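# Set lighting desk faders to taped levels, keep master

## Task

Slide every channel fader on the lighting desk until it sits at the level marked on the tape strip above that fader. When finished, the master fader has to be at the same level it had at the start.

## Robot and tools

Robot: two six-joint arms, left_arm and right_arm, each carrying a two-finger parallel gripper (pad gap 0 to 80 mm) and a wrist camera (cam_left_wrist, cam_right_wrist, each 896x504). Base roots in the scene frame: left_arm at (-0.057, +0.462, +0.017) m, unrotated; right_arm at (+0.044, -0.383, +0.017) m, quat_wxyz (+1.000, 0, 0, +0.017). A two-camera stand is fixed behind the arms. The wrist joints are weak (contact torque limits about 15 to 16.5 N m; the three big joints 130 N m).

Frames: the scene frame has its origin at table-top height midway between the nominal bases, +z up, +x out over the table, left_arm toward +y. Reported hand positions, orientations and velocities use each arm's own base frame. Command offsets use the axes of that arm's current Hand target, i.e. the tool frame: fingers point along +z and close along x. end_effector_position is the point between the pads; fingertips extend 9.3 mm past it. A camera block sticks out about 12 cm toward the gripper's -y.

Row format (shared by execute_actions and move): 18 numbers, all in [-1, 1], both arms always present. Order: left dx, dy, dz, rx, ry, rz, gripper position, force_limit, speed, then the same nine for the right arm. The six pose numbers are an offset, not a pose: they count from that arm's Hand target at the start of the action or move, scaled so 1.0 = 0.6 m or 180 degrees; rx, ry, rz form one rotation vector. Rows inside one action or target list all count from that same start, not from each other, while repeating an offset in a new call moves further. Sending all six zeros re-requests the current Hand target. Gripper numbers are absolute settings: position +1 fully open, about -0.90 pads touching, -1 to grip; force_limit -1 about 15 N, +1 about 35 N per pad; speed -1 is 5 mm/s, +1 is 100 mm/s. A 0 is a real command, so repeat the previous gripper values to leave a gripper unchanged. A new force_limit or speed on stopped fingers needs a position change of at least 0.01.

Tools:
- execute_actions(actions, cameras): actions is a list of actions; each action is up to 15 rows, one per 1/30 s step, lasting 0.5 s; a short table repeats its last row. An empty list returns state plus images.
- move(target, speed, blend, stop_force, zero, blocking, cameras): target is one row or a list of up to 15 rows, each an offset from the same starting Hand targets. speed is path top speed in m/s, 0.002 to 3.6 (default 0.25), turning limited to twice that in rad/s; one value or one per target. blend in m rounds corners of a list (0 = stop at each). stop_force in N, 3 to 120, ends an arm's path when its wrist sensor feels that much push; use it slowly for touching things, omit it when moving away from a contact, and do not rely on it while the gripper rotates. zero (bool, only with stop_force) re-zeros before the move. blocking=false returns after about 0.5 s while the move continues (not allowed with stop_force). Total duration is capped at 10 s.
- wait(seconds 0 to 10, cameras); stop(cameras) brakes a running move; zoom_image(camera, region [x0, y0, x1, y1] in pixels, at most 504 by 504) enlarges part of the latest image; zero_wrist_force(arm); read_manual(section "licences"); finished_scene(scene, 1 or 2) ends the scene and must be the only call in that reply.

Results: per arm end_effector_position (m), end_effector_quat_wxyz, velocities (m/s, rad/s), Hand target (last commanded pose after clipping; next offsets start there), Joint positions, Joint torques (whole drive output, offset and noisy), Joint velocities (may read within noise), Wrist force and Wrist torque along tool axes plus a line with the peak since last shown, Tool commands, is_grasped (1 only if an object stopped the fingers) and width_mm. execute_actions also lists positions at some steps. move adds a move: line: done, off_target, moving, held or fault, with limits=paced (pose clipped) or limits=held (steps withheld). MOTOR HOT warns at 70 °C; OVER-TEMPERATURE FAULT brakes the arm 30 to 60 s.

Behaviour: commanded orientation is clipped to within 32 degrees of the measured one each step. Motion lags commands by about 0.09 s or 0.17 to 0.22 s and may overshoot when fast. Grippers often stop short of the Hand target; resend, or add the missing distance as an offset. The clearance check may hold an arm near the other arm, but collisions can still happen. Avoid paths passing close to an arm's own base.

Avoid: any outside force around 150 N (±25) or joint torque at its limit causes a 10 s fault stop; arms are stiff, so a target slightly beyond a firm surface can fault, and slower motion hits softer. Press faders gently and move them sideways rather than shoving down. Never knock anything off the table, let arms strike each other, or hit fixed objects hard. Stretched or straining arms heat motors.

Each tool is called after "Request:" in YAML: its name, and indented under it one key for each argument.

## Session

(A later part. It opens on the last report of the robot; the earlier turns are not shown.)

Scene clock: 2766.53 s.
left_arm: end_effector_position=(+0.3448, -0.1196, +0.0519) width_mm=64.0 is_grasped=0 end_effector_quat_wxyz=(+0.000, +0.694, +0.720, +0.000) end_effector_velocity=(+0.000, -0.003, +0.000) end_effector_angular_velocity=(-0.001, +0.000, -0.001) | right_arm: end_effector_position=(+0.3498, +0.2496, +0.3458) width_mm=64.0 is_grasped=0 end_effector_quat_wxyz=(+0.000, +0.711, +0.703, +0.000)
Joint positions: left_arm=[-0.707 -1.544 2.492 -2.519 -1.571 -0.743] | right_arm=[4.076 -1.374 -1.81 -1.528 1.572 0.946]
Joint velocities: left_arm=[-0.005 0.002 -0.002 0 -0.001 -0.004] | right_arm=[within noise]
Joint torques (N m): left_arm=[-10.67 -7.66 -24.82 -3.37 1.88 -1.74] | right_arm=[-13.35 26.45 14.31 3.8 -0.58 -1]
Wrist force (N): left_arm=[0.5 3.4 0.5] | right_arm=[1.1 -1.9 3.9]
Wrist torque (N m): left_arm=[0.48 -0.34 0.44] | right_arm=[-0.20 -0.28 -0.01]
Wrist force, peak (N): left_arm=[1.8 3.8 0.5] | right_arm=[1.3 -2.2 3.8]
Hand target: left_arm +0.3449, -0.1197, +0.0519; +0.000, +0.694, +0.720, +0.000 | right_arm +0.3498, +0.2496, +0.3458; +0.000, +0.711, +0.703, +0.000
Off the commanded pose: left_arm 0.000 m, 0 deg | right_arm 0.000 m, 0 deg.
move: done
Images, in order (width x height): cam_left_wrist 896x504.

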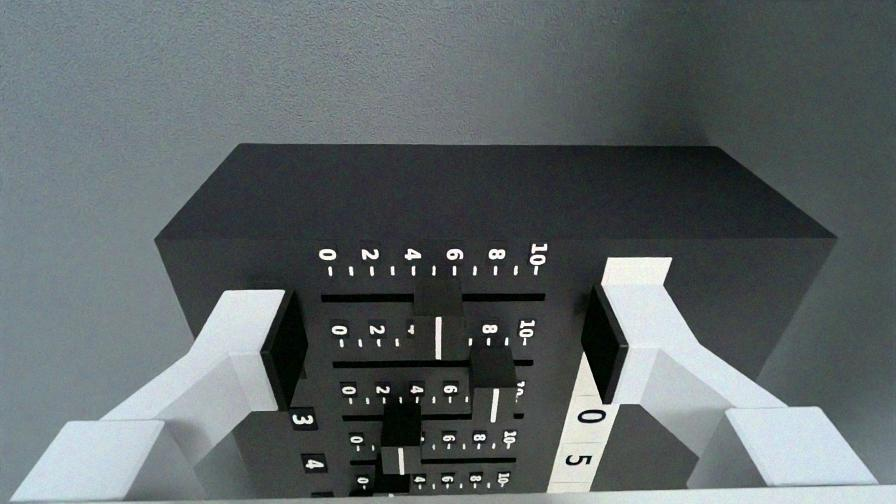

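Request:
move:
  target: [0.0045,-0.0858,-0.2303,0,0,0,0.62,-1,0, 0,0,0,0,0,0,0.62,-1,0]
  cameras: ["cam_left_wrist"]

Request:
zoom_image:
  camera: "cam_left_wrist"
  region: [350, 130, 590, 370]

Scene clock: 2779.50 s.
left_arm: end_effector_position=(+0.2934, -0.1187, +0.1900) width_mm=64.0 is_grasped=0 end_effector_quat_wxyz=(+0.000, +0.695, +0.719, +0.000) end_effector_velocity=(-0.001, +0.001, +0.001) end_effector_angular_velocity=(+0.002, +0.002, +0.001) | right_arm: end_effector_position=(+0.3498, +0.2496, +0.3458) width_mm=64.0 is_grasped=0 end_effector_quat_wxyz=(+0.000, +0.711, +0.703, +0.000)
Joint positions: left_arm=[-0.819 -2.004 2.373 -1.94 -1.571 -0.854] | right_arm=[4.076 -1.374 -1.81 -1.528 1.572 0.946]
Joint velocities: left_arm=[0 -0.003 -0.001 0.007 0 -0.001] | right_arm=[within noise]
Joint torques (N m): left_arm=[5.2 -11.03 -30.78 -0.04 0.92 -0.12] | right_arm=[-12.91 27.53 14.1 3.58 -0.21 -0.99]
Wrist force (N): left_arm=[0.7 3.3 0.2] | right_arm=[1.3 -1.9 4.0]
Wrist torque (N m): left_arm=[0.44 -0.34 0.50] | right_arm=[-0.20 -0.30 -0.01]
Wrist force, peak (N): left_arm=[0.4 4.6 3.4] | right_arm=[1.3 -1.9 4.0]
Hand target: left_arm +0.2934, -0.1188, +0.1901; +0.000, +0.694, +0.720, +0.000 | right_arm +0.3498, +0.2496, +0.3458; +0.000, +0.711, +0.703, +0.000
Off the commanded pose: left_arm 0.000 m, 0 deg | right_arm 0.000 m, 0 deg.
move: done
Images, in order (width x height): cam_left_wrist 896x504.

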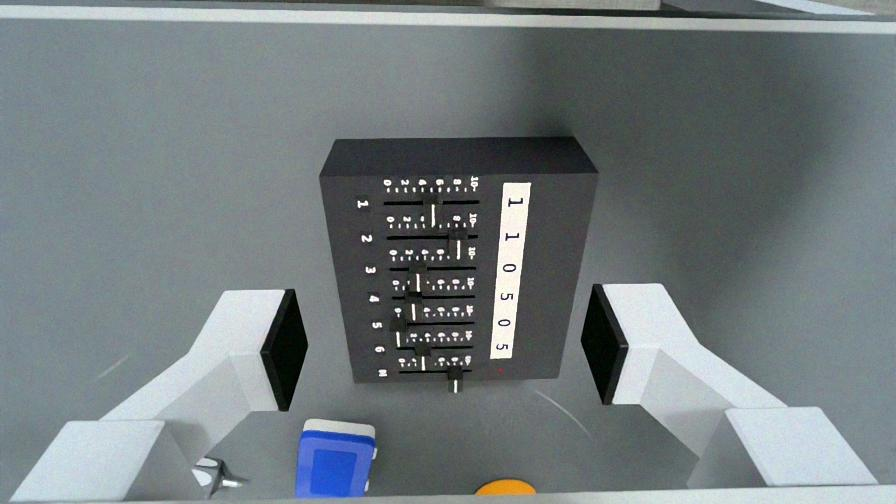

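Scaled by 2.100 from the camera's 896x504 image, which has a finer 1280x720 frame.

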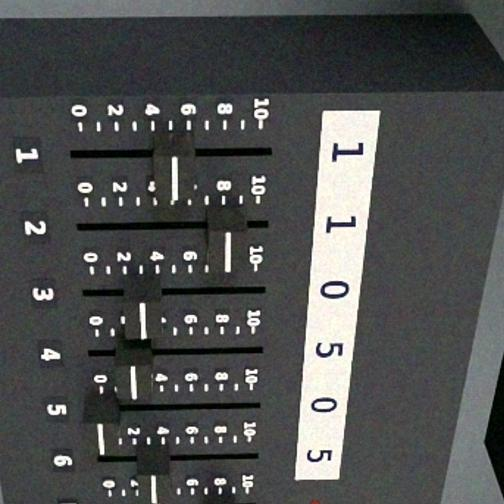

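Request:
zoom_image:
  camera: "cam_left_wrist"
  region: [290, 360, 490, 500]

Request:
zoom_image:
  camera: "cam_left_wrist"
  region: [470, 350, 620, 500]

Request:
zoom_image:
  camera: "cam_left_wrist"
  region: [290, 0, 630, 210]

Request:
move:
  target:
    - [-0.0045,0.0858,0.19,0,0,0,0.62,-1,0, 0,0,0,0,0,0,0.62,-1,0]
    - [-0.0045,0.0858,0.2303,0,0,0,0.62,-1,0, 0,0,0,0,0,0,0.62,-1,0]
  speed: [0.2,0.08]
  blend: [0.01,0]
  cameras: ["cam_left_wrist"]

Request:
zoom_image:
  camera: "cam_left_wrist"
  region: [320, 200, 570, 340]

Scaled by 2.520 from the camera's 896x504 image, which has a finer 1280x720 frame.

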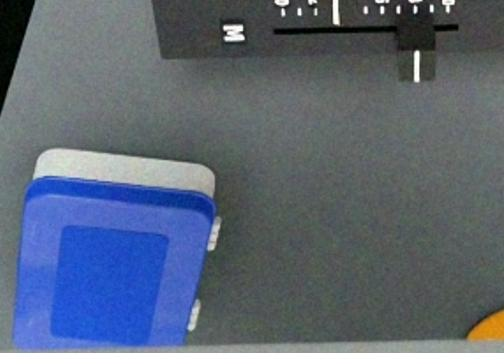

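Scaled by 3.360 from the camera's 896x504 image, which has a finer 1280x720 frame.

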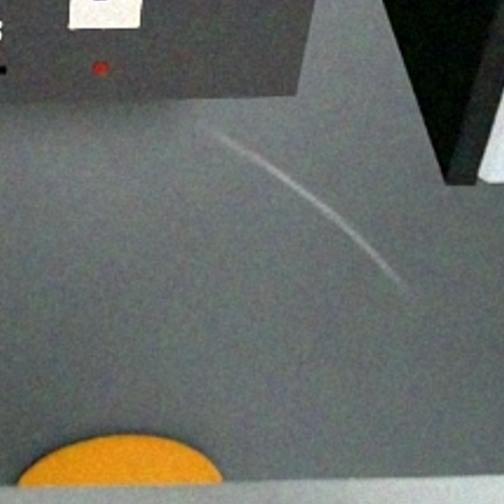

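Scaled by 1.482 from the camera's 896x504 image, which has a finer 1280x720 frame.

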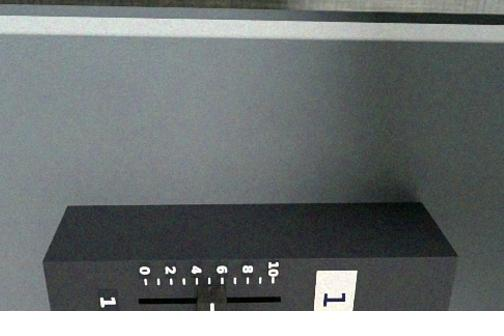

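Scene clock: 2832.97 s.
left_arm: end_effector_position=(+0.3448, -0.1196, +0.0519) width_mm=64.0 is_grasped=0 end_effector_quat_wxyz=(+0.000, +0.694, +0.720, +0.000) | right_arm: end_effector_position=(+0.3498, +0.2496, +0.3458) width_mm=64.0 is_grasped=0 end_effector_quat_wxyz=(+0.000, +0.711, +0.703, +0.000)
Joint positions: left_arm=[-0.707 -1.544 2.492 -2.519 -1.571 -0.743] | right_arm=[4.076 -1.374 -1.81 -1.528 1.572 0.946]
Joint torques (N m): left_arm=[-6.93 -8.38 -26.14 -3.67 0.3 1.41] | right_arm=[-14.11 26.15 15.69 3.28 0.15 -0.83]
Wrist force (N): left_arm=[0.6 3.6 0.8] | right_arm=[0.9 -2.0 3.6]
Wrist torque (N m): left_arm=[0.51 -0.34 0.43] | right_arm=[-0.21 -0.25 -0.02]
Wrist force, peak (N): left_arm=[0.7 4.9 1.9] | right_arm=[0.9 -1.9 4.0]
Hand target: left_arm +0.3449, -0.1197, +0.0519; +0.000, +0.694, +0.720, +0.000 | right_arm +0.3498, +0.2496, +0.3458; +0.000, +0.711, +0.703, +0.000
Off the commanded pose: left_arm 0.000 m, 0 deg | right_arm 0.000 m, 0 deg.
move: done
Images, in order (width x height): cam_left_wrist 896x504.

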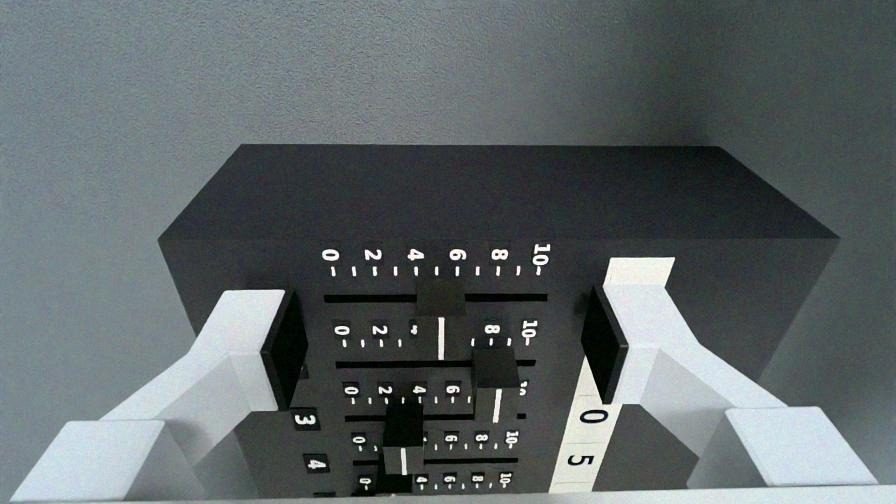

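Scaled by 2.016 from the camera's 896x504 image, which has a finer 1280x720 frame.

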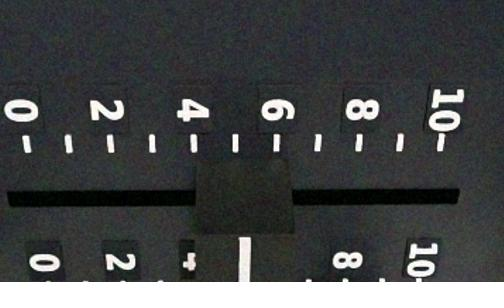

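Request:
move:
  target: [0.0045,-0.0858,-0.2303,0,0,0,0.62,-1,0, 0,0,0,0,0,0,0.62,-1,0]
  cameras: ["cam_left_wrist"]

Request:
zoom_image:
  camera: "cam_left_wrist"
  region: [470, 350, 620, 500]

Request:
zoom_image:
  camera: "cam_left_wrist"
  region: [290, 360, 490, 500]

Request:
zoom_image:
  camera: "cam_left_wrist"
  region: [310, 150, 490, 270]

Scene clock: 2883.87 s.
left_arm: end_effector_position=(+0.2934, -0.1187, +0.1900) width_mm=64.0 is_grasped=0 end_effector_quat_wxyz=(+0.000, +0.695, +0.719, +0.000) end_effector_velocity=(-0.001, +0.000, +0.000) end_effector_angular_velocity=(+0.001, +0.002, -0.001) | right_arm: end_effector_position=(+0.3498, +0.2496, +0.3458) width_mm=64.0 is_grasped=0 end_effector_quat_wxyz=(+0.000, +0.711, +0.703, +0.000)
Joint positions: left_arm=[-0.819 -2.004 2.373 -1.94 -1.571 -0.854] | right_arm=[4.076 -1.374 -1.81 -1.528 1.572 0.946]
Joint velocities: left_arm=[-0.001 -0.002 -0.001 0.005 0 0] | right_arm=[within noise]
Joint torques (N m): left_arm=[4.92 -11.51 -30.01 -0.24 0.86 -0.11] | right_arm=[-13.55 25.49 15.87 2.97 0.09 -0.96]
Wrist force (N): left_arm=[0.6 3.4 0.1] | right_arm=[1.2 -1.9 3.6]
Wrist torque (N m): left_arm=[0.45 -0.32 0.50] | right_arm=[-0.19 -0.29 -0.01]
Wrist force, peak (N): left_arm=[0.4 4.4 3.5] | right_arm=[1.2 -1.8 4.1]
Hand target: left_arm +0.2934, -0.1188, +0.1901; +0.000, +0.694, +0.720, +0.000 | right_arm +0.3498, +0.2496, +0.3458; +0.000, +0.711, +0.703, +0.000
Off the commanded pose: left_arm 0.000 m, 0 deg | right_arm 0.000 m, 0 deg.
move: done
Images, in order (width x height): cam_left_wrist 896x504.

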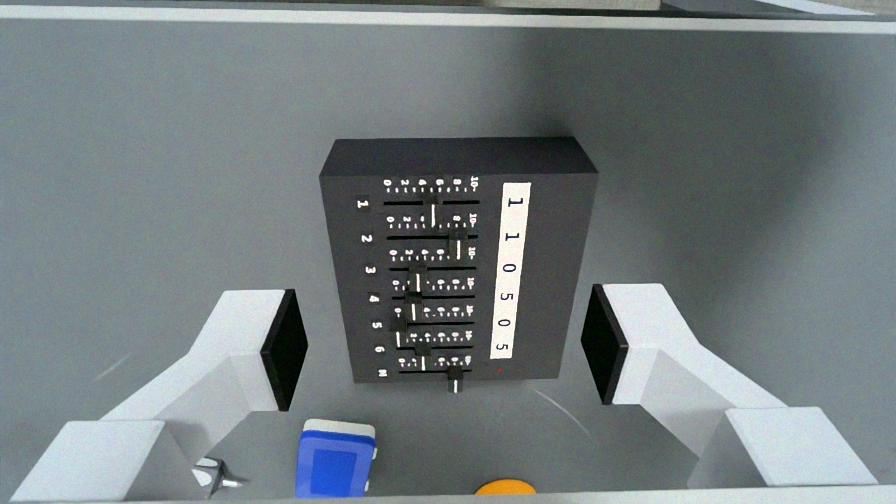

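Scaled by 3.360 from the camera's 896x504 image, which has a finer 1280x720 frame.

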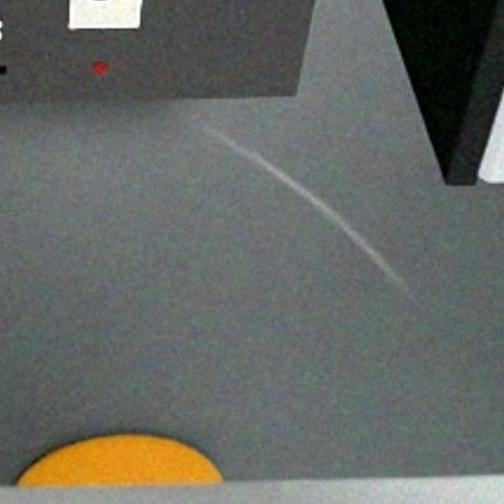

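Scaled by 2.520 from the camera's 896x504 image, which has a finer 1280x720 frame.

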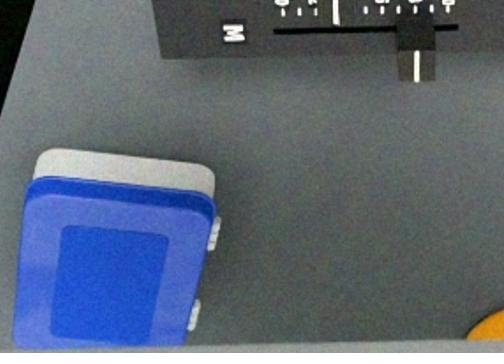

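Scaled by 2.800 from the camera's 896x504 image, which has a finer 1280x720 frame.

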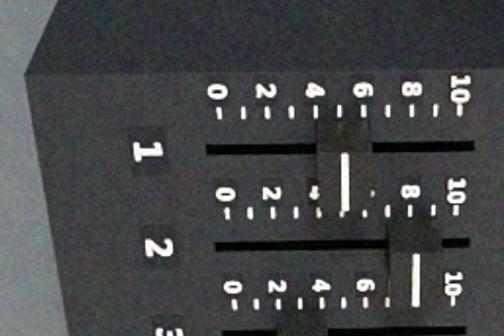

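Request:
move:
  target:
    - [-0.0076,0.19,0.17,0,0,-0.005,0.62,-1,0,0,0,0,0,0,0,0.62,-1,0]
    - [-0.0076,0.19,0.2302,0,0,-0.005,0.62,-1,0,0,0,0,0,0,0,0.62,-1,0]
    - [-0.0819,0.1912,0.2302,0,0,-0.005,0.62,-1,0,0,0,0,0,0,0,0.62,-1,0]
    - [-0.0076,0.19,0.2302,0,0,-0.005,0.62,-1,0,0,0,0,0,0,0,0.62,-1,0]
    - [-0.0076,0.19,0.17,0,0,-0.005,0.62,-1,0,0,0,0,0,0,0,0.62,-1,0]
    - [0,0,0,0,0,0,0.62,-1,0,0,0,0,0,0,0,0.62,-1,0]
  speed: [0.25,0.1,0.06,0.2,0.2,0.25]
  blend: [0.01,0,0,0.01,0.01,0]
  cameras: ["cam_left_wrist"]

Request:
zoom_image:
  camera: "cam_left_wrist"
  region: [470, 350, 620, 500]

Request:
zoom_image:
  camera: "cam_left_wrist"
  region: [310, 150, 490, 270]

Request:
zoom_image:
  camera: "cam_left_wrist"
  region: [290, 360, 490, 500]

Scene clock: 3008.87 s.
left_arm: end_effector_position=(+0.2935, -0.1188, +0.1902) width_mm=64.0 is_grasped=0 end_effector_quat_wxyz=(+0.000, +0.695, +0.719, +0.000) end_effector_velocity=(-0.001, +0.001, +0.000) end_effector_angular_velocity=(+0.003, +0.004, +0.001) | right_arm: end_effector_position=(+0.3498, +0.2496, +0.3458) width_mm=64.0 is_grasped=0 end_effector_quat_wxyz=(+0.000, +0.711, +0.703, +0.000)
Joint positions: left_arm=[-0.819 -2.004 2.373 -1.94 -1.571 -0.854] | right_arm=[4.076 -1.374 -1.81 -1.528 1.572 0.946]
Joint velocities: left_arm=[-0.001 -0.002 0 0.007 -0.001 -0.002] | right_arm=[within noise]
Joint torques (N m): left_arm=[-9.89 -11.06 -16.08 -0.11 -0.34 -1.67] | right_arm=[-12.98 27.24 14.82 2.65 0.55 -1.02]
Wrist force (N): left_arm=[0.6 3.4 0.1] | right_arm=[1.2 -1.8 3.8]
Wrist torque (N m): left_arm=[0.44 -0.33 0.50] | right_arm=[-0.18 -0.29 -0.01]
Wrist force, peak (N): left_arm=[0.3 5.9 1.4] | right_arm=[1.2 -2.1 4.0]
Hand target: left_arm +0.2934, -0.1188, +0.1901; +0.000, +0.694, +0.720, +0.000 | right_arm +0.3498, +0.2496, +0.3458; +0.000, +0.711, +0.703, +0.000
Off the commanded pose: left_arm 0.000 m, 0 deg | right_arm 0.000 m, 0 deg.
move: done
Images, in order (width x height): cam_left_wrist 896x504.

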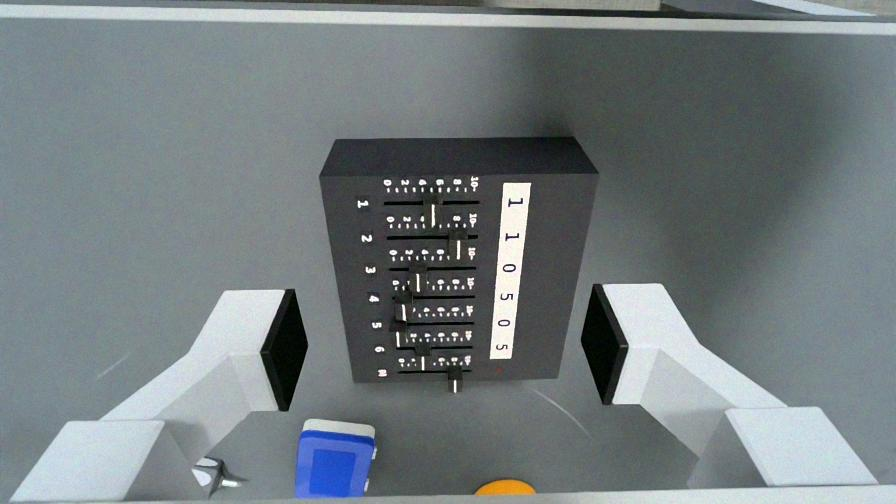

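Scaled by 3.360 from the camera's 896x504 image, which has a finer 1280x720 frame.

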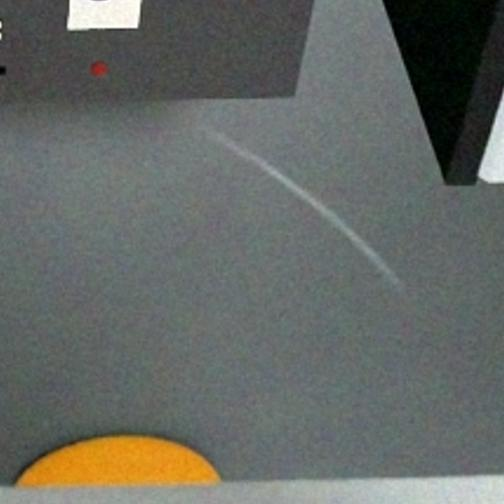

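Scaled by 2.800 from the camera's 896x504 image, which has a finer 1280x720 frame.

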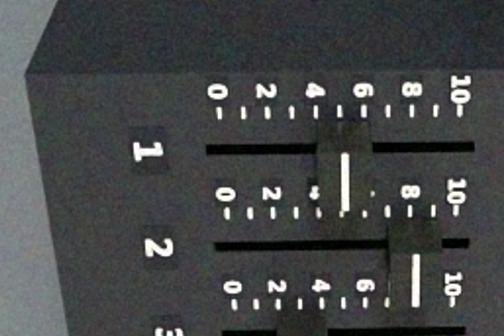

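Scaled by 2.520 from the camera's 896x504 image, which has a finer 1280x720 frame.

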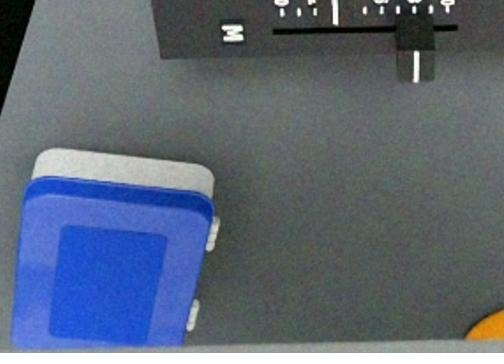

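Request:
zoom_image:
  camera: "cam_left_wrist"
  region: [370, 240, 490, 400]

Scaled by 3.150 from the camera's 896x504 image, which has a finer 1280x720 frame.

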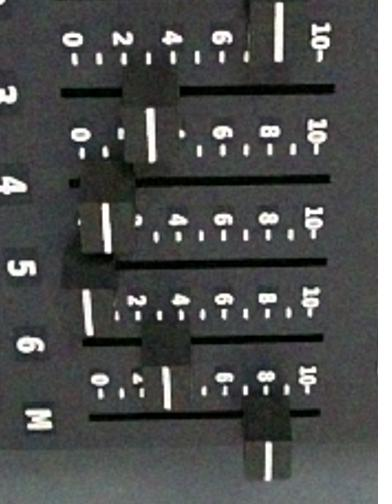

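Request:
move:
  target:
    - [-0.0076,0.19,0.17,0,0,-0.005,0.62,-1,0,0,0,0,0,0,0,0.62,-1,0]
    - [-0.0076,0.19,0.2302,0,0,-0.005,0.62,-1,0,0,0,0,0,0,0,0.62,-1,0]
    - [0.02165,0.1895,0.2302,0,0,-0.005,0.62,-1,0,0,0,0,0,0,0,0.62,-1,0]
    - [-0.0076,0.19,0.2302,0,0,-0.005,0.62,-1,0,0,0,0,0,0,0,0.62,-1,0]
    - [-0.0076,0.19,0.17,0,0,-0.005,0.62,-1,0,0,0,0,0,0,0,0.62,-1,0]
    - [0,0,0,0,0,0,0.62,-1,0,0,0,0,0,0,0,0.62,-1,0]
  speed: [0.25,0.1,0.06,0.2,0.2,0.25]
  blend: [0.01,0,0,0.01,0.01,0]
  cameras: ["cam_left_wrist"]

Request:
zoom_image:
  camera: "cam_left_wrist"
  region: [470, 350, 620, 500]

Request:
zoom_image:
  camera: "cam_left_wrist"
  region: [310, 150, 490, 270]

Request:
zoom_image:
  camera: "cam_left_wrist"
  region: [370, 240, 490, 400]

Scene clock: 3045.93 s.
left_arm: end_effector_position=(+0.2935, -0.1188, +0.1902) width_mm=64.0 is_grasped=0 end_effector_quat_wxyz=(+0.000, +0.695, +0.719, +0.000) | right_arm: end_effector_position=(+0.3498, +0.2496, +0.3458) width_mm=64.0 is_grasped=0 end_effector_quat_wxyz=(+0.000, +0.711, +0.703, +0.000)
Joint positions: left_arm=[-0.819 -2.004 2.373 -1.94 -1.571 -0.854] | right_arm=[4.076 -1.374 -1.81 -1.528 1.572 0.946]
Joint torques (N m): left_arm=[-10.12 -10.26 -15.77 -0.08 -0.21 -1.77] | right_arm=[-13.7 26.57 14.58 2.3 0.71 -0.81]
Wrist force (N): left_arm=[0.5 3.5 0.2] | right_arm=[1.0 -2.1 3.6]
Wrist torque (N m): left_arm=[0.45 -0.31 0.50] | right_arm=[-0.21 -0.27 -0.01]
Wrist force, peak (N): left_arm=[0.6 6.3 -0.9] | right_arm=[1.0 -2.1 4.0]
Hand target: left_arm +0.2934, -0.1188, +0.1901; +0.000, +0.694, +0.720, +0.000 | right_arm +0.3498, +0.2496, +0.3458; +0.000, +0.711, +0.703, +0.000
Off the commanded pose: left_arm 0.000 m, 0 deg | right_arm 0.000 m, 0 deg.
move: done; blend cut to 0.0088 m at target 4
Images, in order (width x height): cam_left_wrist 896x504.

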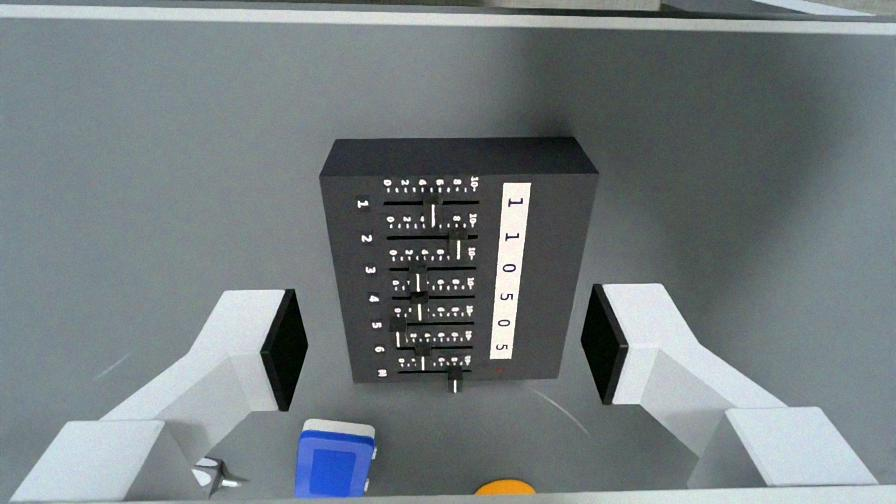

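Scaled by 3.360 from the camera's 896x504 image, which has a finer 1280x720 frame.

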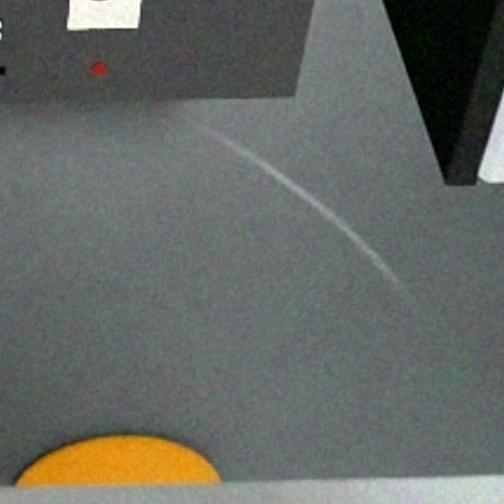

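Scaled by 2.800 from the camera's 896x504 image, which has a finer 1280x720 frame.

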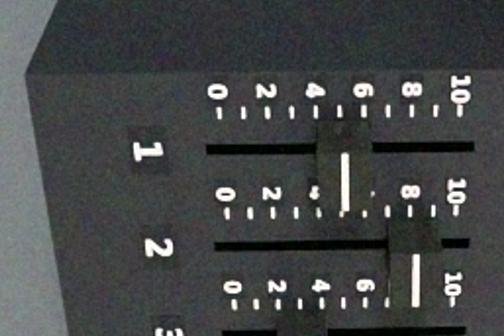

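Scaled by 3.150 from the camera's 896x504 image, which has a finer 1280x720 frame.

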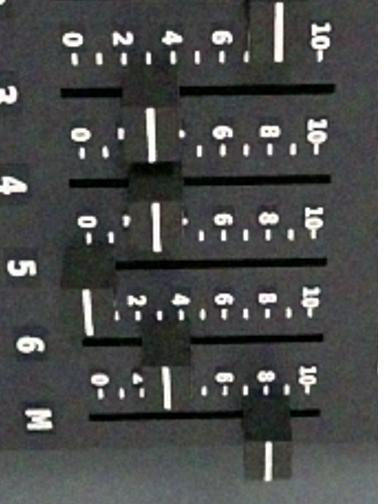

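Request:
move:
  target:
    - [-0.0093,0.079,0.17,0,0,-0.005,0.62,-1,0,0,0,0,0,0,0,0.62,-1,0]
    - [-0.0093,0.079,0.2302,0,0,-0.005,0.62,-1,0,0,0,0,0,0,0,0.62,-1,0]
  speed: [0.25,0.1]
  blend: [0.01,0]
  cameras: ["cam_left_wrist"]

Request:
zoom_image:
  camera: "cam_left_wrist"
  region: [320, 200, 570, 340]

Scene clock: 3092.80 s.
left_arm: end_effector_position=(+0.3409, -0.1227, +0.0520) width_mm=64.0 is_grasped=0 end_effector_quat_wxyz=(+0.000, +0.689, +0.725, +0.000) | right_arm: end_effector_position=(+0.3498, +0.2496, +0.3458) width_mm=64.0 is_grasped=0 end_effector_quat_wxyz=(+0.000, +0.711, +0.703, +0.000)
Joint positions: left_arm=[-0.722 -1.551 2.499 -2.519 -1.571 -0.773] | right_arm=[4.076 -1.374 -1.81 -1.528 1.572 0.946]
Joint torques (N m): left_arm=[3.63 -6.99 -24.23 -3.96 1.35 1.36] | right_arm=[-13.7 26.52 16.03 1.96 0.96 -0.92]
Wrist force (N): left_arm=[0.4 3.6 0.8] | right_arm=[1.1 -1.5 3.6]
Wrist torque (N m): left_arm=[0.49 -0.32 0.43] | right_arm=[-0.15 -0.28 -0.01]
Wrist force, peak (N): left_arm=[0.5 4.7 2.1] | right_arm=[1.0 -1.7 4.2]
Hand target: left_arm +0.3409, -0.1227, +0.0520; +0.000, +0.689, +0.725, +0.000 | right_arm +0.3498, +0.2496, +0.3458; +0.000, +0.711, +0.703, +0.000
Off the commanded pose: left_arm 0.000 m, 0 deg | right_arm 0.000 m, 0 deg.
move: done
Images, in order (width x height): cam_left_wrist 896x504.

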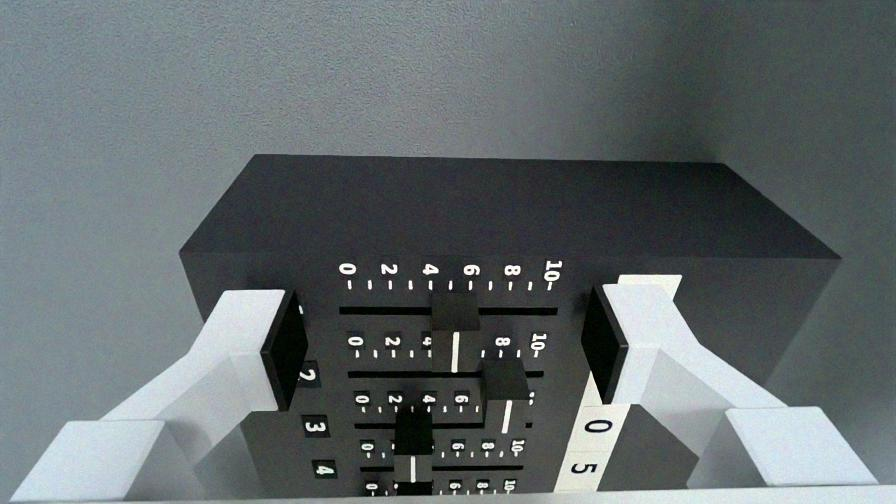

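Scaled by 2.016 from the camera's 896x504 image, which has a finer 1280x720 frame.

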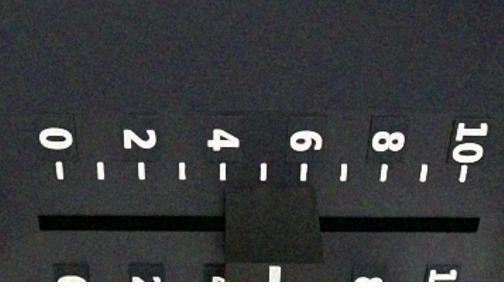

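Request:
zoom_image:
  camera: "cam_left_wrist"
  region: [330, 270, 570, 500]

Scaled by 2.100 from the camera's 896x504 image, which has a finer 1280x720 frame.

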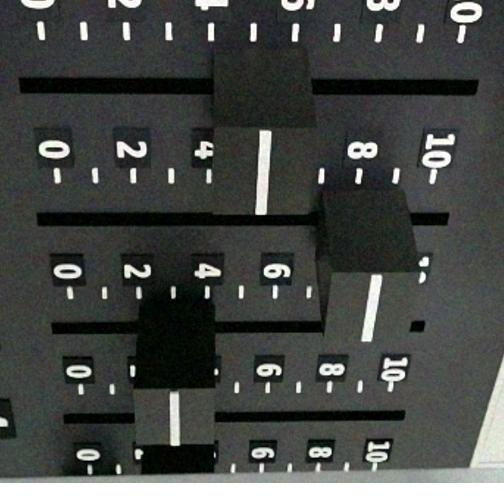

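Request:
move:
  target:
    - [-0.0716,-0.002,0,0,0,0.0077,0.62,-1,0,0,0,0,0,0,0,0.62,-1,0]
    - [0.0027,0.0001,0,0,0,0.0077,0.62,-1,0,0,0,0,0,0,0,0.62,-1,0]
    - [0.0016,0.0371,0,0,0,0.0077,0.62,-1,0,0,0,0,0,0,0,0.62,-1,0]
    - [-0.0727,0.035,0,0,0,0.0077,0.62,-1,0,0,0,0,0,0,0,0.62,-1,0]
    - [0.0016,0.0371,0,0,0,0.0077,0.62,-1,0,0,0,0,0,0,0,0.62,-1,0]
    - [0.0004,0.0741,0,0,0,0.0077,0.62,-1,0,0,0,0,0,0,0,0.62,-1,0]
    - [-0.0806,0.0718,0,0,0,0.0077,0.62,-1,0,0,0,0,0,0,0,0.62,-1,0]
    - [0.0004,0.0741,0,0,0,0.0077,0.62,-1,0,0,0,0,0,0,0,0.62,-1,0]
    - [-0.0008,0.1111,0,0,0,0.0077,0.62,-1,0,0,0,0,0,0,0,0.62,-1,0]
  speed: [0.06,0.2,0.2,0.06,0.2,0.2,0.06,0.2,0.2]
  blend: [0,0.006,0.006,0,0.006,0.006,0,0.006,0]

Request:
move:
  target:
    - [0.0443,0,0,0,0,0,0.62,-1,0,0,0,0,0,0,0,0.62,-1,0]
    - [0,0,0,0,0,0,0.62,-1,0,0,0,0,0,0,0,0.62,-1,0]
    - [-0.0005,0.074,0,0,0,0,0.62,-1,0,0,0,0,0,0,0,0.62,-1,0]
    - [0.0438,0.074,0,0,0,0,0.62,-1,0,0,0,0,0,0,0,0.62,-1,0]
    - [-0.0005,0.074,0,0,0,0,0.62,-1,0,0,0,0,0,0,0,0.62,-1,0]
    - [0.0005,-0.0643,-0.16,0,0,0,0.62,-1,0,0,0,0,0,0,0,0.62,-1,0]
  speed: [0.06,0.2,0.2,0.06,0.2,0.3]
  blend: [0,0.006,0.006,0,0.006,0]
  cameras: ["cam_left_wrist"]

Request:
zoom_image:
  camera: "cam_left_wrist"
  region: [370, 40, 570, 190]

Request:
zoom_image:
  camera: "cam_left_wrist"
  region: [370, 175, 570, 325]

Scene clock: 3187.63 s.
left_arm: end_effector_position=(+0.4074, -0.1197, +0.0519) width_mm=64.0 is_grasped=0 end_effector_quat_wxyz=(+0.000, +0.697, +0.717, +0.000) | right_arm: end_effector_position=(+0.3498, +0.2496, +0.3458) width_mm=64.0 is_grasped=0 end_effector_quat_wxyz=(+0.000, +0.711, +0.703, +0.000)
Joint positions: left_arm=[-0.605 -1.411 2.336 -2.496 -1.571 -0.632] | right_arm=[4.076 -1.374 -1.81 -1.528 1.572 0.946]
Joint torques (N m): left_arm=[4.92 -13.6 -26.25 -4.48 -1.27 1.45] | right_arm=[-14.1 26.27 15.66 1.37 1.51 -0.72]
Wrist force (N): left_arm=[0.7 3.4 0.6] | right_arm=[1.1 -1.8 3.8]
Wrist torque (N m): left_arm=[0.49 -0.34 0.42] | right_arm=[-0.18 -0.27 -0.02]
Wrist force, peak (N): left_arm=[1.3 6.3 0.6] | right_arm=[1.4 -2.0 4.0]
Hand target: left_arm +0.4075, -0.1198, +0.0520; +0.000, +0.698, +0.717, +0.000 | right_arm +0.3498, +0.2496, +0.3458; +0.000, +0.711, +0.703, +0.000
Off the commanded pose: left_arm 0.000 m, 0 deg | right_arm 0.000 m, 0 deg.
move: done

Scene clock: 3190.43 s.
left_arm: end_effector_position=(+0.3690, -0.1205, +0.1480) width_mm=64.0 is_grasped=0 end_effector_quat_wxyz=(+0.000, +0.698, +0.717, +0.000) | right_arm: end_effector_position=(+0.3498, +0.2496, +0.3458) width_mm=64.0 is_grasped=0 end_effector_quat_wxyz=(+0.000, +0.711, +0.703, +0.000)
Joint positions: left_arm=[-0.666 -1.714 2.305 -2.161 -1.571 -0.693] | right_arm=[4.076 -1.374 -1.81 -1.528 1.572 0.946]
Joint torques (N m): left_arm=[-2.13 -21.25 -31.26 -0.11 1.31 -1.43] | right_arm=[-12.32 27.14 16.04 1.27 1.6 -0.79]
Wrist force (N): left_arm=[0.3 3.6 0.5] | right_arm=[1.2 -1.6 3.7]
Wrist torque (N m): left_arm=[0.51 -0.27 0.53] | right_arm=[-0.17 -0.28 -0.01]
Wrist force, peak (N): left_arm=[-1.6 6.0 1.9] | right_arm=[1.2 -1.8 4.0]
Hand target: left_arm +0.3690, -0.1205, +0.1480; +0.000, +0.698, +0.717, +0.000 | right_arm +0.3498, +0.2496, +0.3458; +0.000, +0.711, +0.703, +0.000
Off the commanded pose: left_arm 0.000 m, 0 deg | right_arm 0.000 m, 0 deg.
move: done
Images, in order (width x height): cam_left_wrist 896x504.

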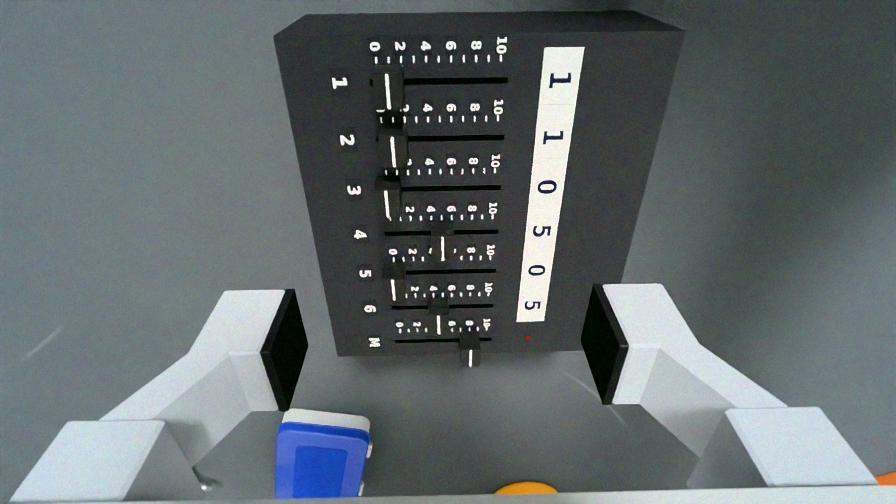

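Scaled by 2.520 from the camera's 896x504 image, which has a finer 1280x720 frame.

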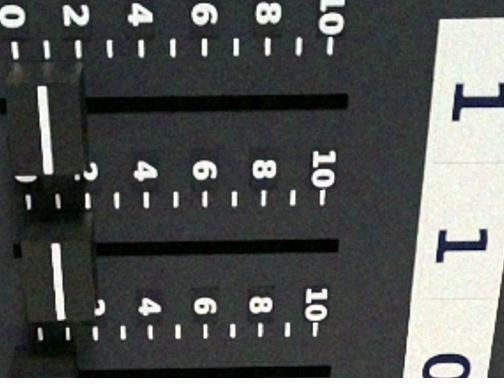

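Scaled by 2.520 from the camera's 896x504 image, which has a finer 1280x720 frame.

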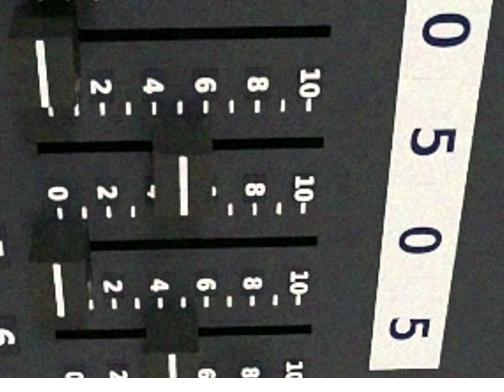

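Request:
zoom_image:
  camera: "cam_left_wrist"
  region: [380, 270, 500, 370]

Scaled by 4.200 from the camera's 896x504 image, which has a finer 1280x720 frame.

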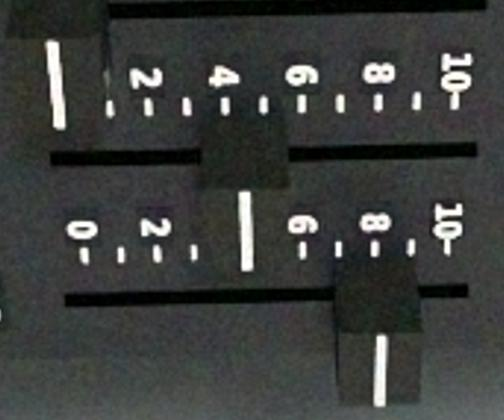

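Request:
move:
  target: [0.0064,-0.1258,-0.0702,0,0,-0.0027,0.62,-1,0,0,0,0,0,0,0,0.62,-1,0]
  speed: 0.25
  cameras: ["cam_left_wrist"]

Request:
zoom_image:
  camera: "cam_left_wrist"
  region: [470, 350, 620, 500]

Request:
zoom_image:
  camera: "cam_left_wrist"
  region: [310, 150, 490, 270]

Request:
zoom_image:
  camera: "cam_left_wrist"
  region: [370, 240, 490, 400]

Scene clock: 3258.80 s.
left_arm: end_effector_position=(+0.2935, -0.1186, +0.1901) width_mm=64.0 is_grasped=0 end_effector_quat_wxyz=(+0.000, +0.695, +0.719, +0.000) | right_arm: end_effector_position=(+0.3498, +0.2496, +0.3458) width_mm=64.0 is_grasped=0 end_effector_quat_wxyz=(+0.000, +0.711, +0.703, +0.000)
Joint positions: left_arm=[-0.818 -2.004 2.373 -1.94 -1.571 -0.854] | right_arm=[4.076 -1.374 -1.81 -1.528 1.572 0.946]
Joint torques (N m): left_arm=[-10.81 -12.58 -34.01 -0.21 -0.25 -1.65] | right_arm=[-14.15 27.13 16.06 1.11 1.84 -0.73]
Wrist force (N): left_arm=[0.6 3.6 0.4] | right_arm=[1.1 -1.7 3.9]
Wrist torque (N m): left_arm=[0.47 -0.33 0.49] | right_arm=[-0.18 -0.27 -0.01]
Wrist force, peak (N): left_arm=[0.0 6.1 1.5] | right_arm=[0.9 -1.7 4.3]
Hand target: left_arm +0.2935, -0.1187, +0.1901; +0.000, +0.694, +0.720, +0.000 | right_arm +0.3498, +0.2496, +0.3458; +0.000, +0.711, +0.703, +0.000
Off the commanded pose: left_arm 0.000 m, 0 deg | right_arm 0.000 m, 0 deg.
move: done
Images, in order (width x height): cam_left_wrist 896x504.

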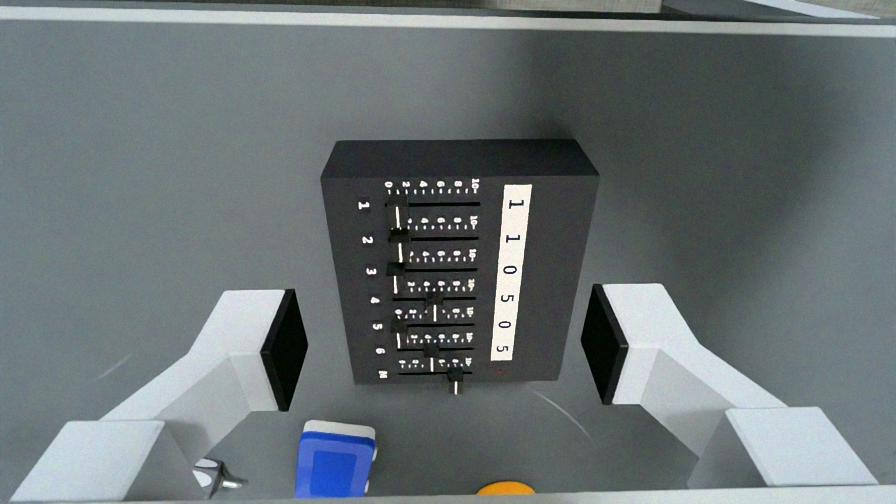

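Scaled by 3.360 from the camera's 896x504 image, which has a finer 1280x720 frame.

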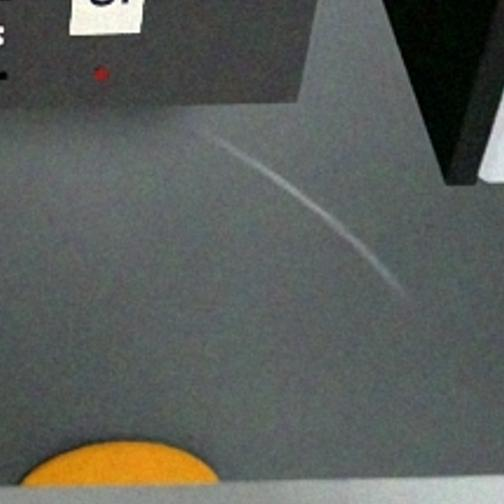

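Scaled by 2.800 from the camera's 896x504 image, which has a finer 1280x720 frame.

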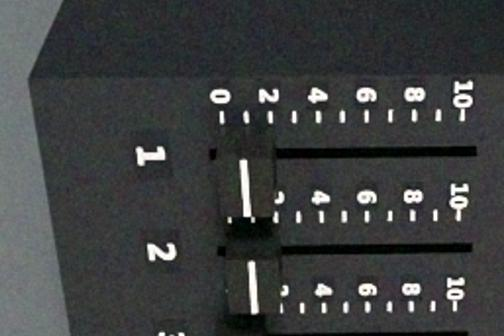

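Scaled by 3.150 from the camera's 896x504 image, which has a finer 1280x720 frame.

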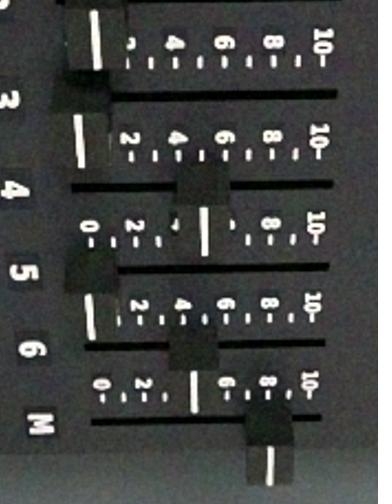

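Request:
move:
  target:
    - [-0.008,0.19,0.17,0,0,0.0027,0.62,-1,0,0,0,0,0,0,0,0.62,-1,0]
    - [-0.008,0.19,0.2302,0,0,0.0027,0.62,-1,0,0,0,0,0,0,0,0.62,-1,0]
    - [0.0363,0.1904,0.2302,0,0,0.0027,0.62,-1,0,0,0,0,0,0,0,0.62,-1,0]
    - [-0.008,0.19,0.2302,0,0,0.0027,0.62,-1,0,0,0,0,0,0,0,0.62,-1,0]
    - [-0.0091,0.264,0.2302,0,0,0.0027,0.62,-1,0,0,0,0,0,0,0,0.62,-1,0]
  speed: [0.25,0.1,0.06,0.2,0.2]
  blend: [0.01,0,0,0.006,0]
  cameras: ["cam_left_wrist"]

Request:
zoom_image:
  camera: "cam_left_wrist"
  region: [320, 200, 570, 340]

Request:
move:
  target:
    - [0.0443,0.0004,0,0,0,0,0.62,-1,0,0,0,0,0,0,0,0.62,-1,0]
  speed: [0.06]
  blend: [0]
  cameras: ["cam_left_wrist"]

Request:
zoom_image:
  camera: "cam_left_wrist"
  region: [200, 200, 500, 340]

Scene clock: 3342.40 s.
left_arm: end_effector_position=(+0.4518, -0.1186, +0.0519) width_mm=64.0 is_grasped=0 end_effector_quat_wxyz=(+0.000, +0.698, +0.717, +0.000) | right_arm: end_effector_position=(+0.3498, +0.2496, +0.3458) width_mm=64.0 is_grasped=0 end_effector_quat_wxyz=(+0.000, +0.711, +0.703, +0.000)
Joint positions: left_arm=[-0.546 -1.326 2.222 -2.466 -1.571 -0.573] | right_arm=[4.076 -1.374 -1.81 -1.528 1.572 0.946]
Joint torques (N m): left_arm=[8.69 -18.3 -26.19 -3.85 -1.66 1.36] | right_arm=[-12.22 25.17 16.26 0.57 2.01 -0.78]
Wrist force (N): left_arm=[0.6 3.4 0.5] | right_arm=[1.1 -1.7 3.9]
Wrist torque (N m): left_arm=[0.48 -0.31 0.43] | right_arm=[-0.17 -0.28 -0.01]
Wrist force, peak (N): left_arm=[0.8 6.3 0.4] | right_arm=[1.2 -1.9 4.0]
Hand target: left_arm +0.4519, -0.1186, +0.0519; +0.000, +0.698, +0.717, +0.000 | right_arm +0.3498, +0.2496, +0.3458; +0.000, +0.711, +0.703, +0.000
Off the commanded pose: left_arm 0.000 m, 0 deg | right_arm 0.000 m, 0 deg.
move: done
Images, in order (width x height): cam_left_wrist 896x504.

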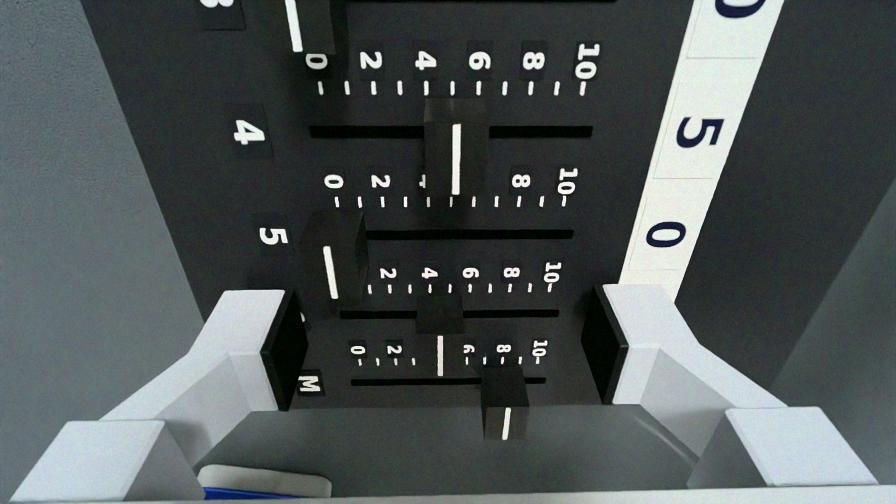

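Scaled by 2.016 from the camera's 896x504 image, which has a finer 1280x720 frame.

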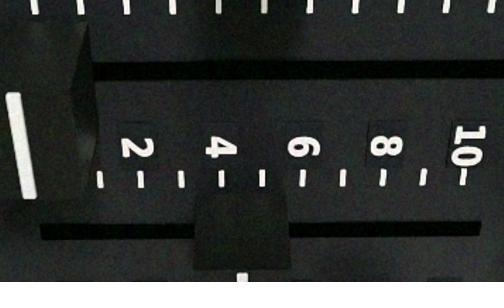

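Scene clock: 3343.17 s.
left_arm: end_effector_position=(+0.4513, -0.0919, +0.0519) width_mm=64.0 is_grasped=0 end_effector_quat_wxyz=(+0.000, +0.697, +0.717, +0.000) end_effector_velocity=(+0.000, -0.003, +0.000) end_effector_angular_velocity=(-0.002, +0.002, -0.001) | right_arm: end_effector_position=(+0.3498, +0.2496, +0.3458) width_mm=64.0 is_grasped=0 end_effector_quat_wxyz=(+0.000, +0.711, +0.703, +0.000)
Joint positions: left_arm=[-0.494 -1.339 2.24 -2.471 -1.571 -0.521] | right_arm=[4.076 -1.374 -1.81 -1.528 1.572 0.946]
Joint velocities: left_arm=[-0.005 0.001 -0.001 0.001 -0.003 -0.004] | right_arm=[within noise]
Joint torques (N m): left_arm=[-10.18 -18.01 -26.15 -2.49 0.07 -1.71] | right_arm=[-13.15 26.86 15.93 0.74 2.12 -0.54]
Wrist force (N): left_arm=[0.5 3.2 0.8] | right_arm=[1.2 -1.9 3.5]
Wrist torque (N m): left_arm=[0.48 -0.30 0.42] | right_arm=[-0.20 -0.29 -0.01]
Wrist force, peak (N): left_arm=[0.8 3.4 0.9] | right_arm=[1.2 -1.7 4.0]
Hand target: left_arm +0.4514, -0.0920, +0.0519; +0.000, +0.698, +0.717, +0.000 | right_arm +0.3498, +0.2496, +0.3458; +0.000, +0.711, +0.703, +0.000
Off the commanded pose: left_arm 0.000 m, 0 deg | right_arm 0.000 m, 0 deg.
move: done
Images, in order (width x height): cam_left_wrist 896x504.

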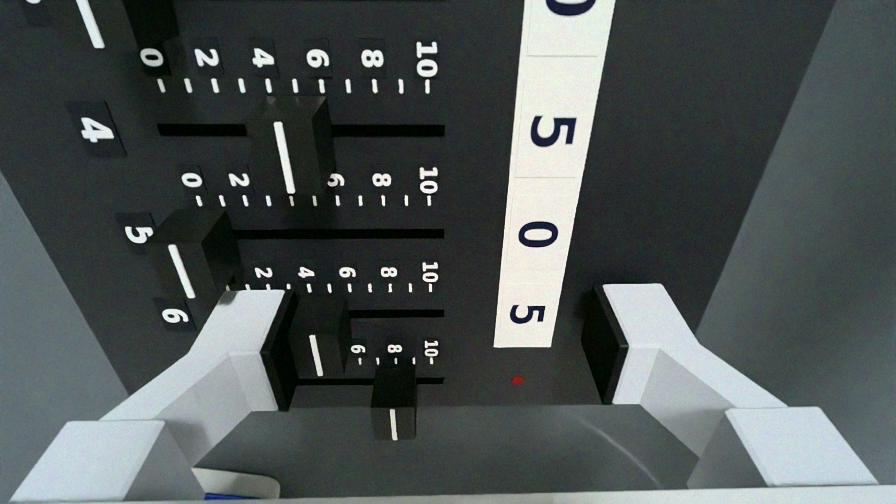

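Scaled by 1.680 from the camera's 896x504 image, which has a finer 1280x720 frame.

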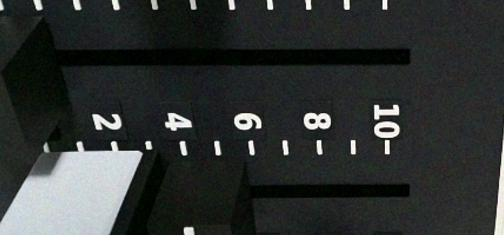

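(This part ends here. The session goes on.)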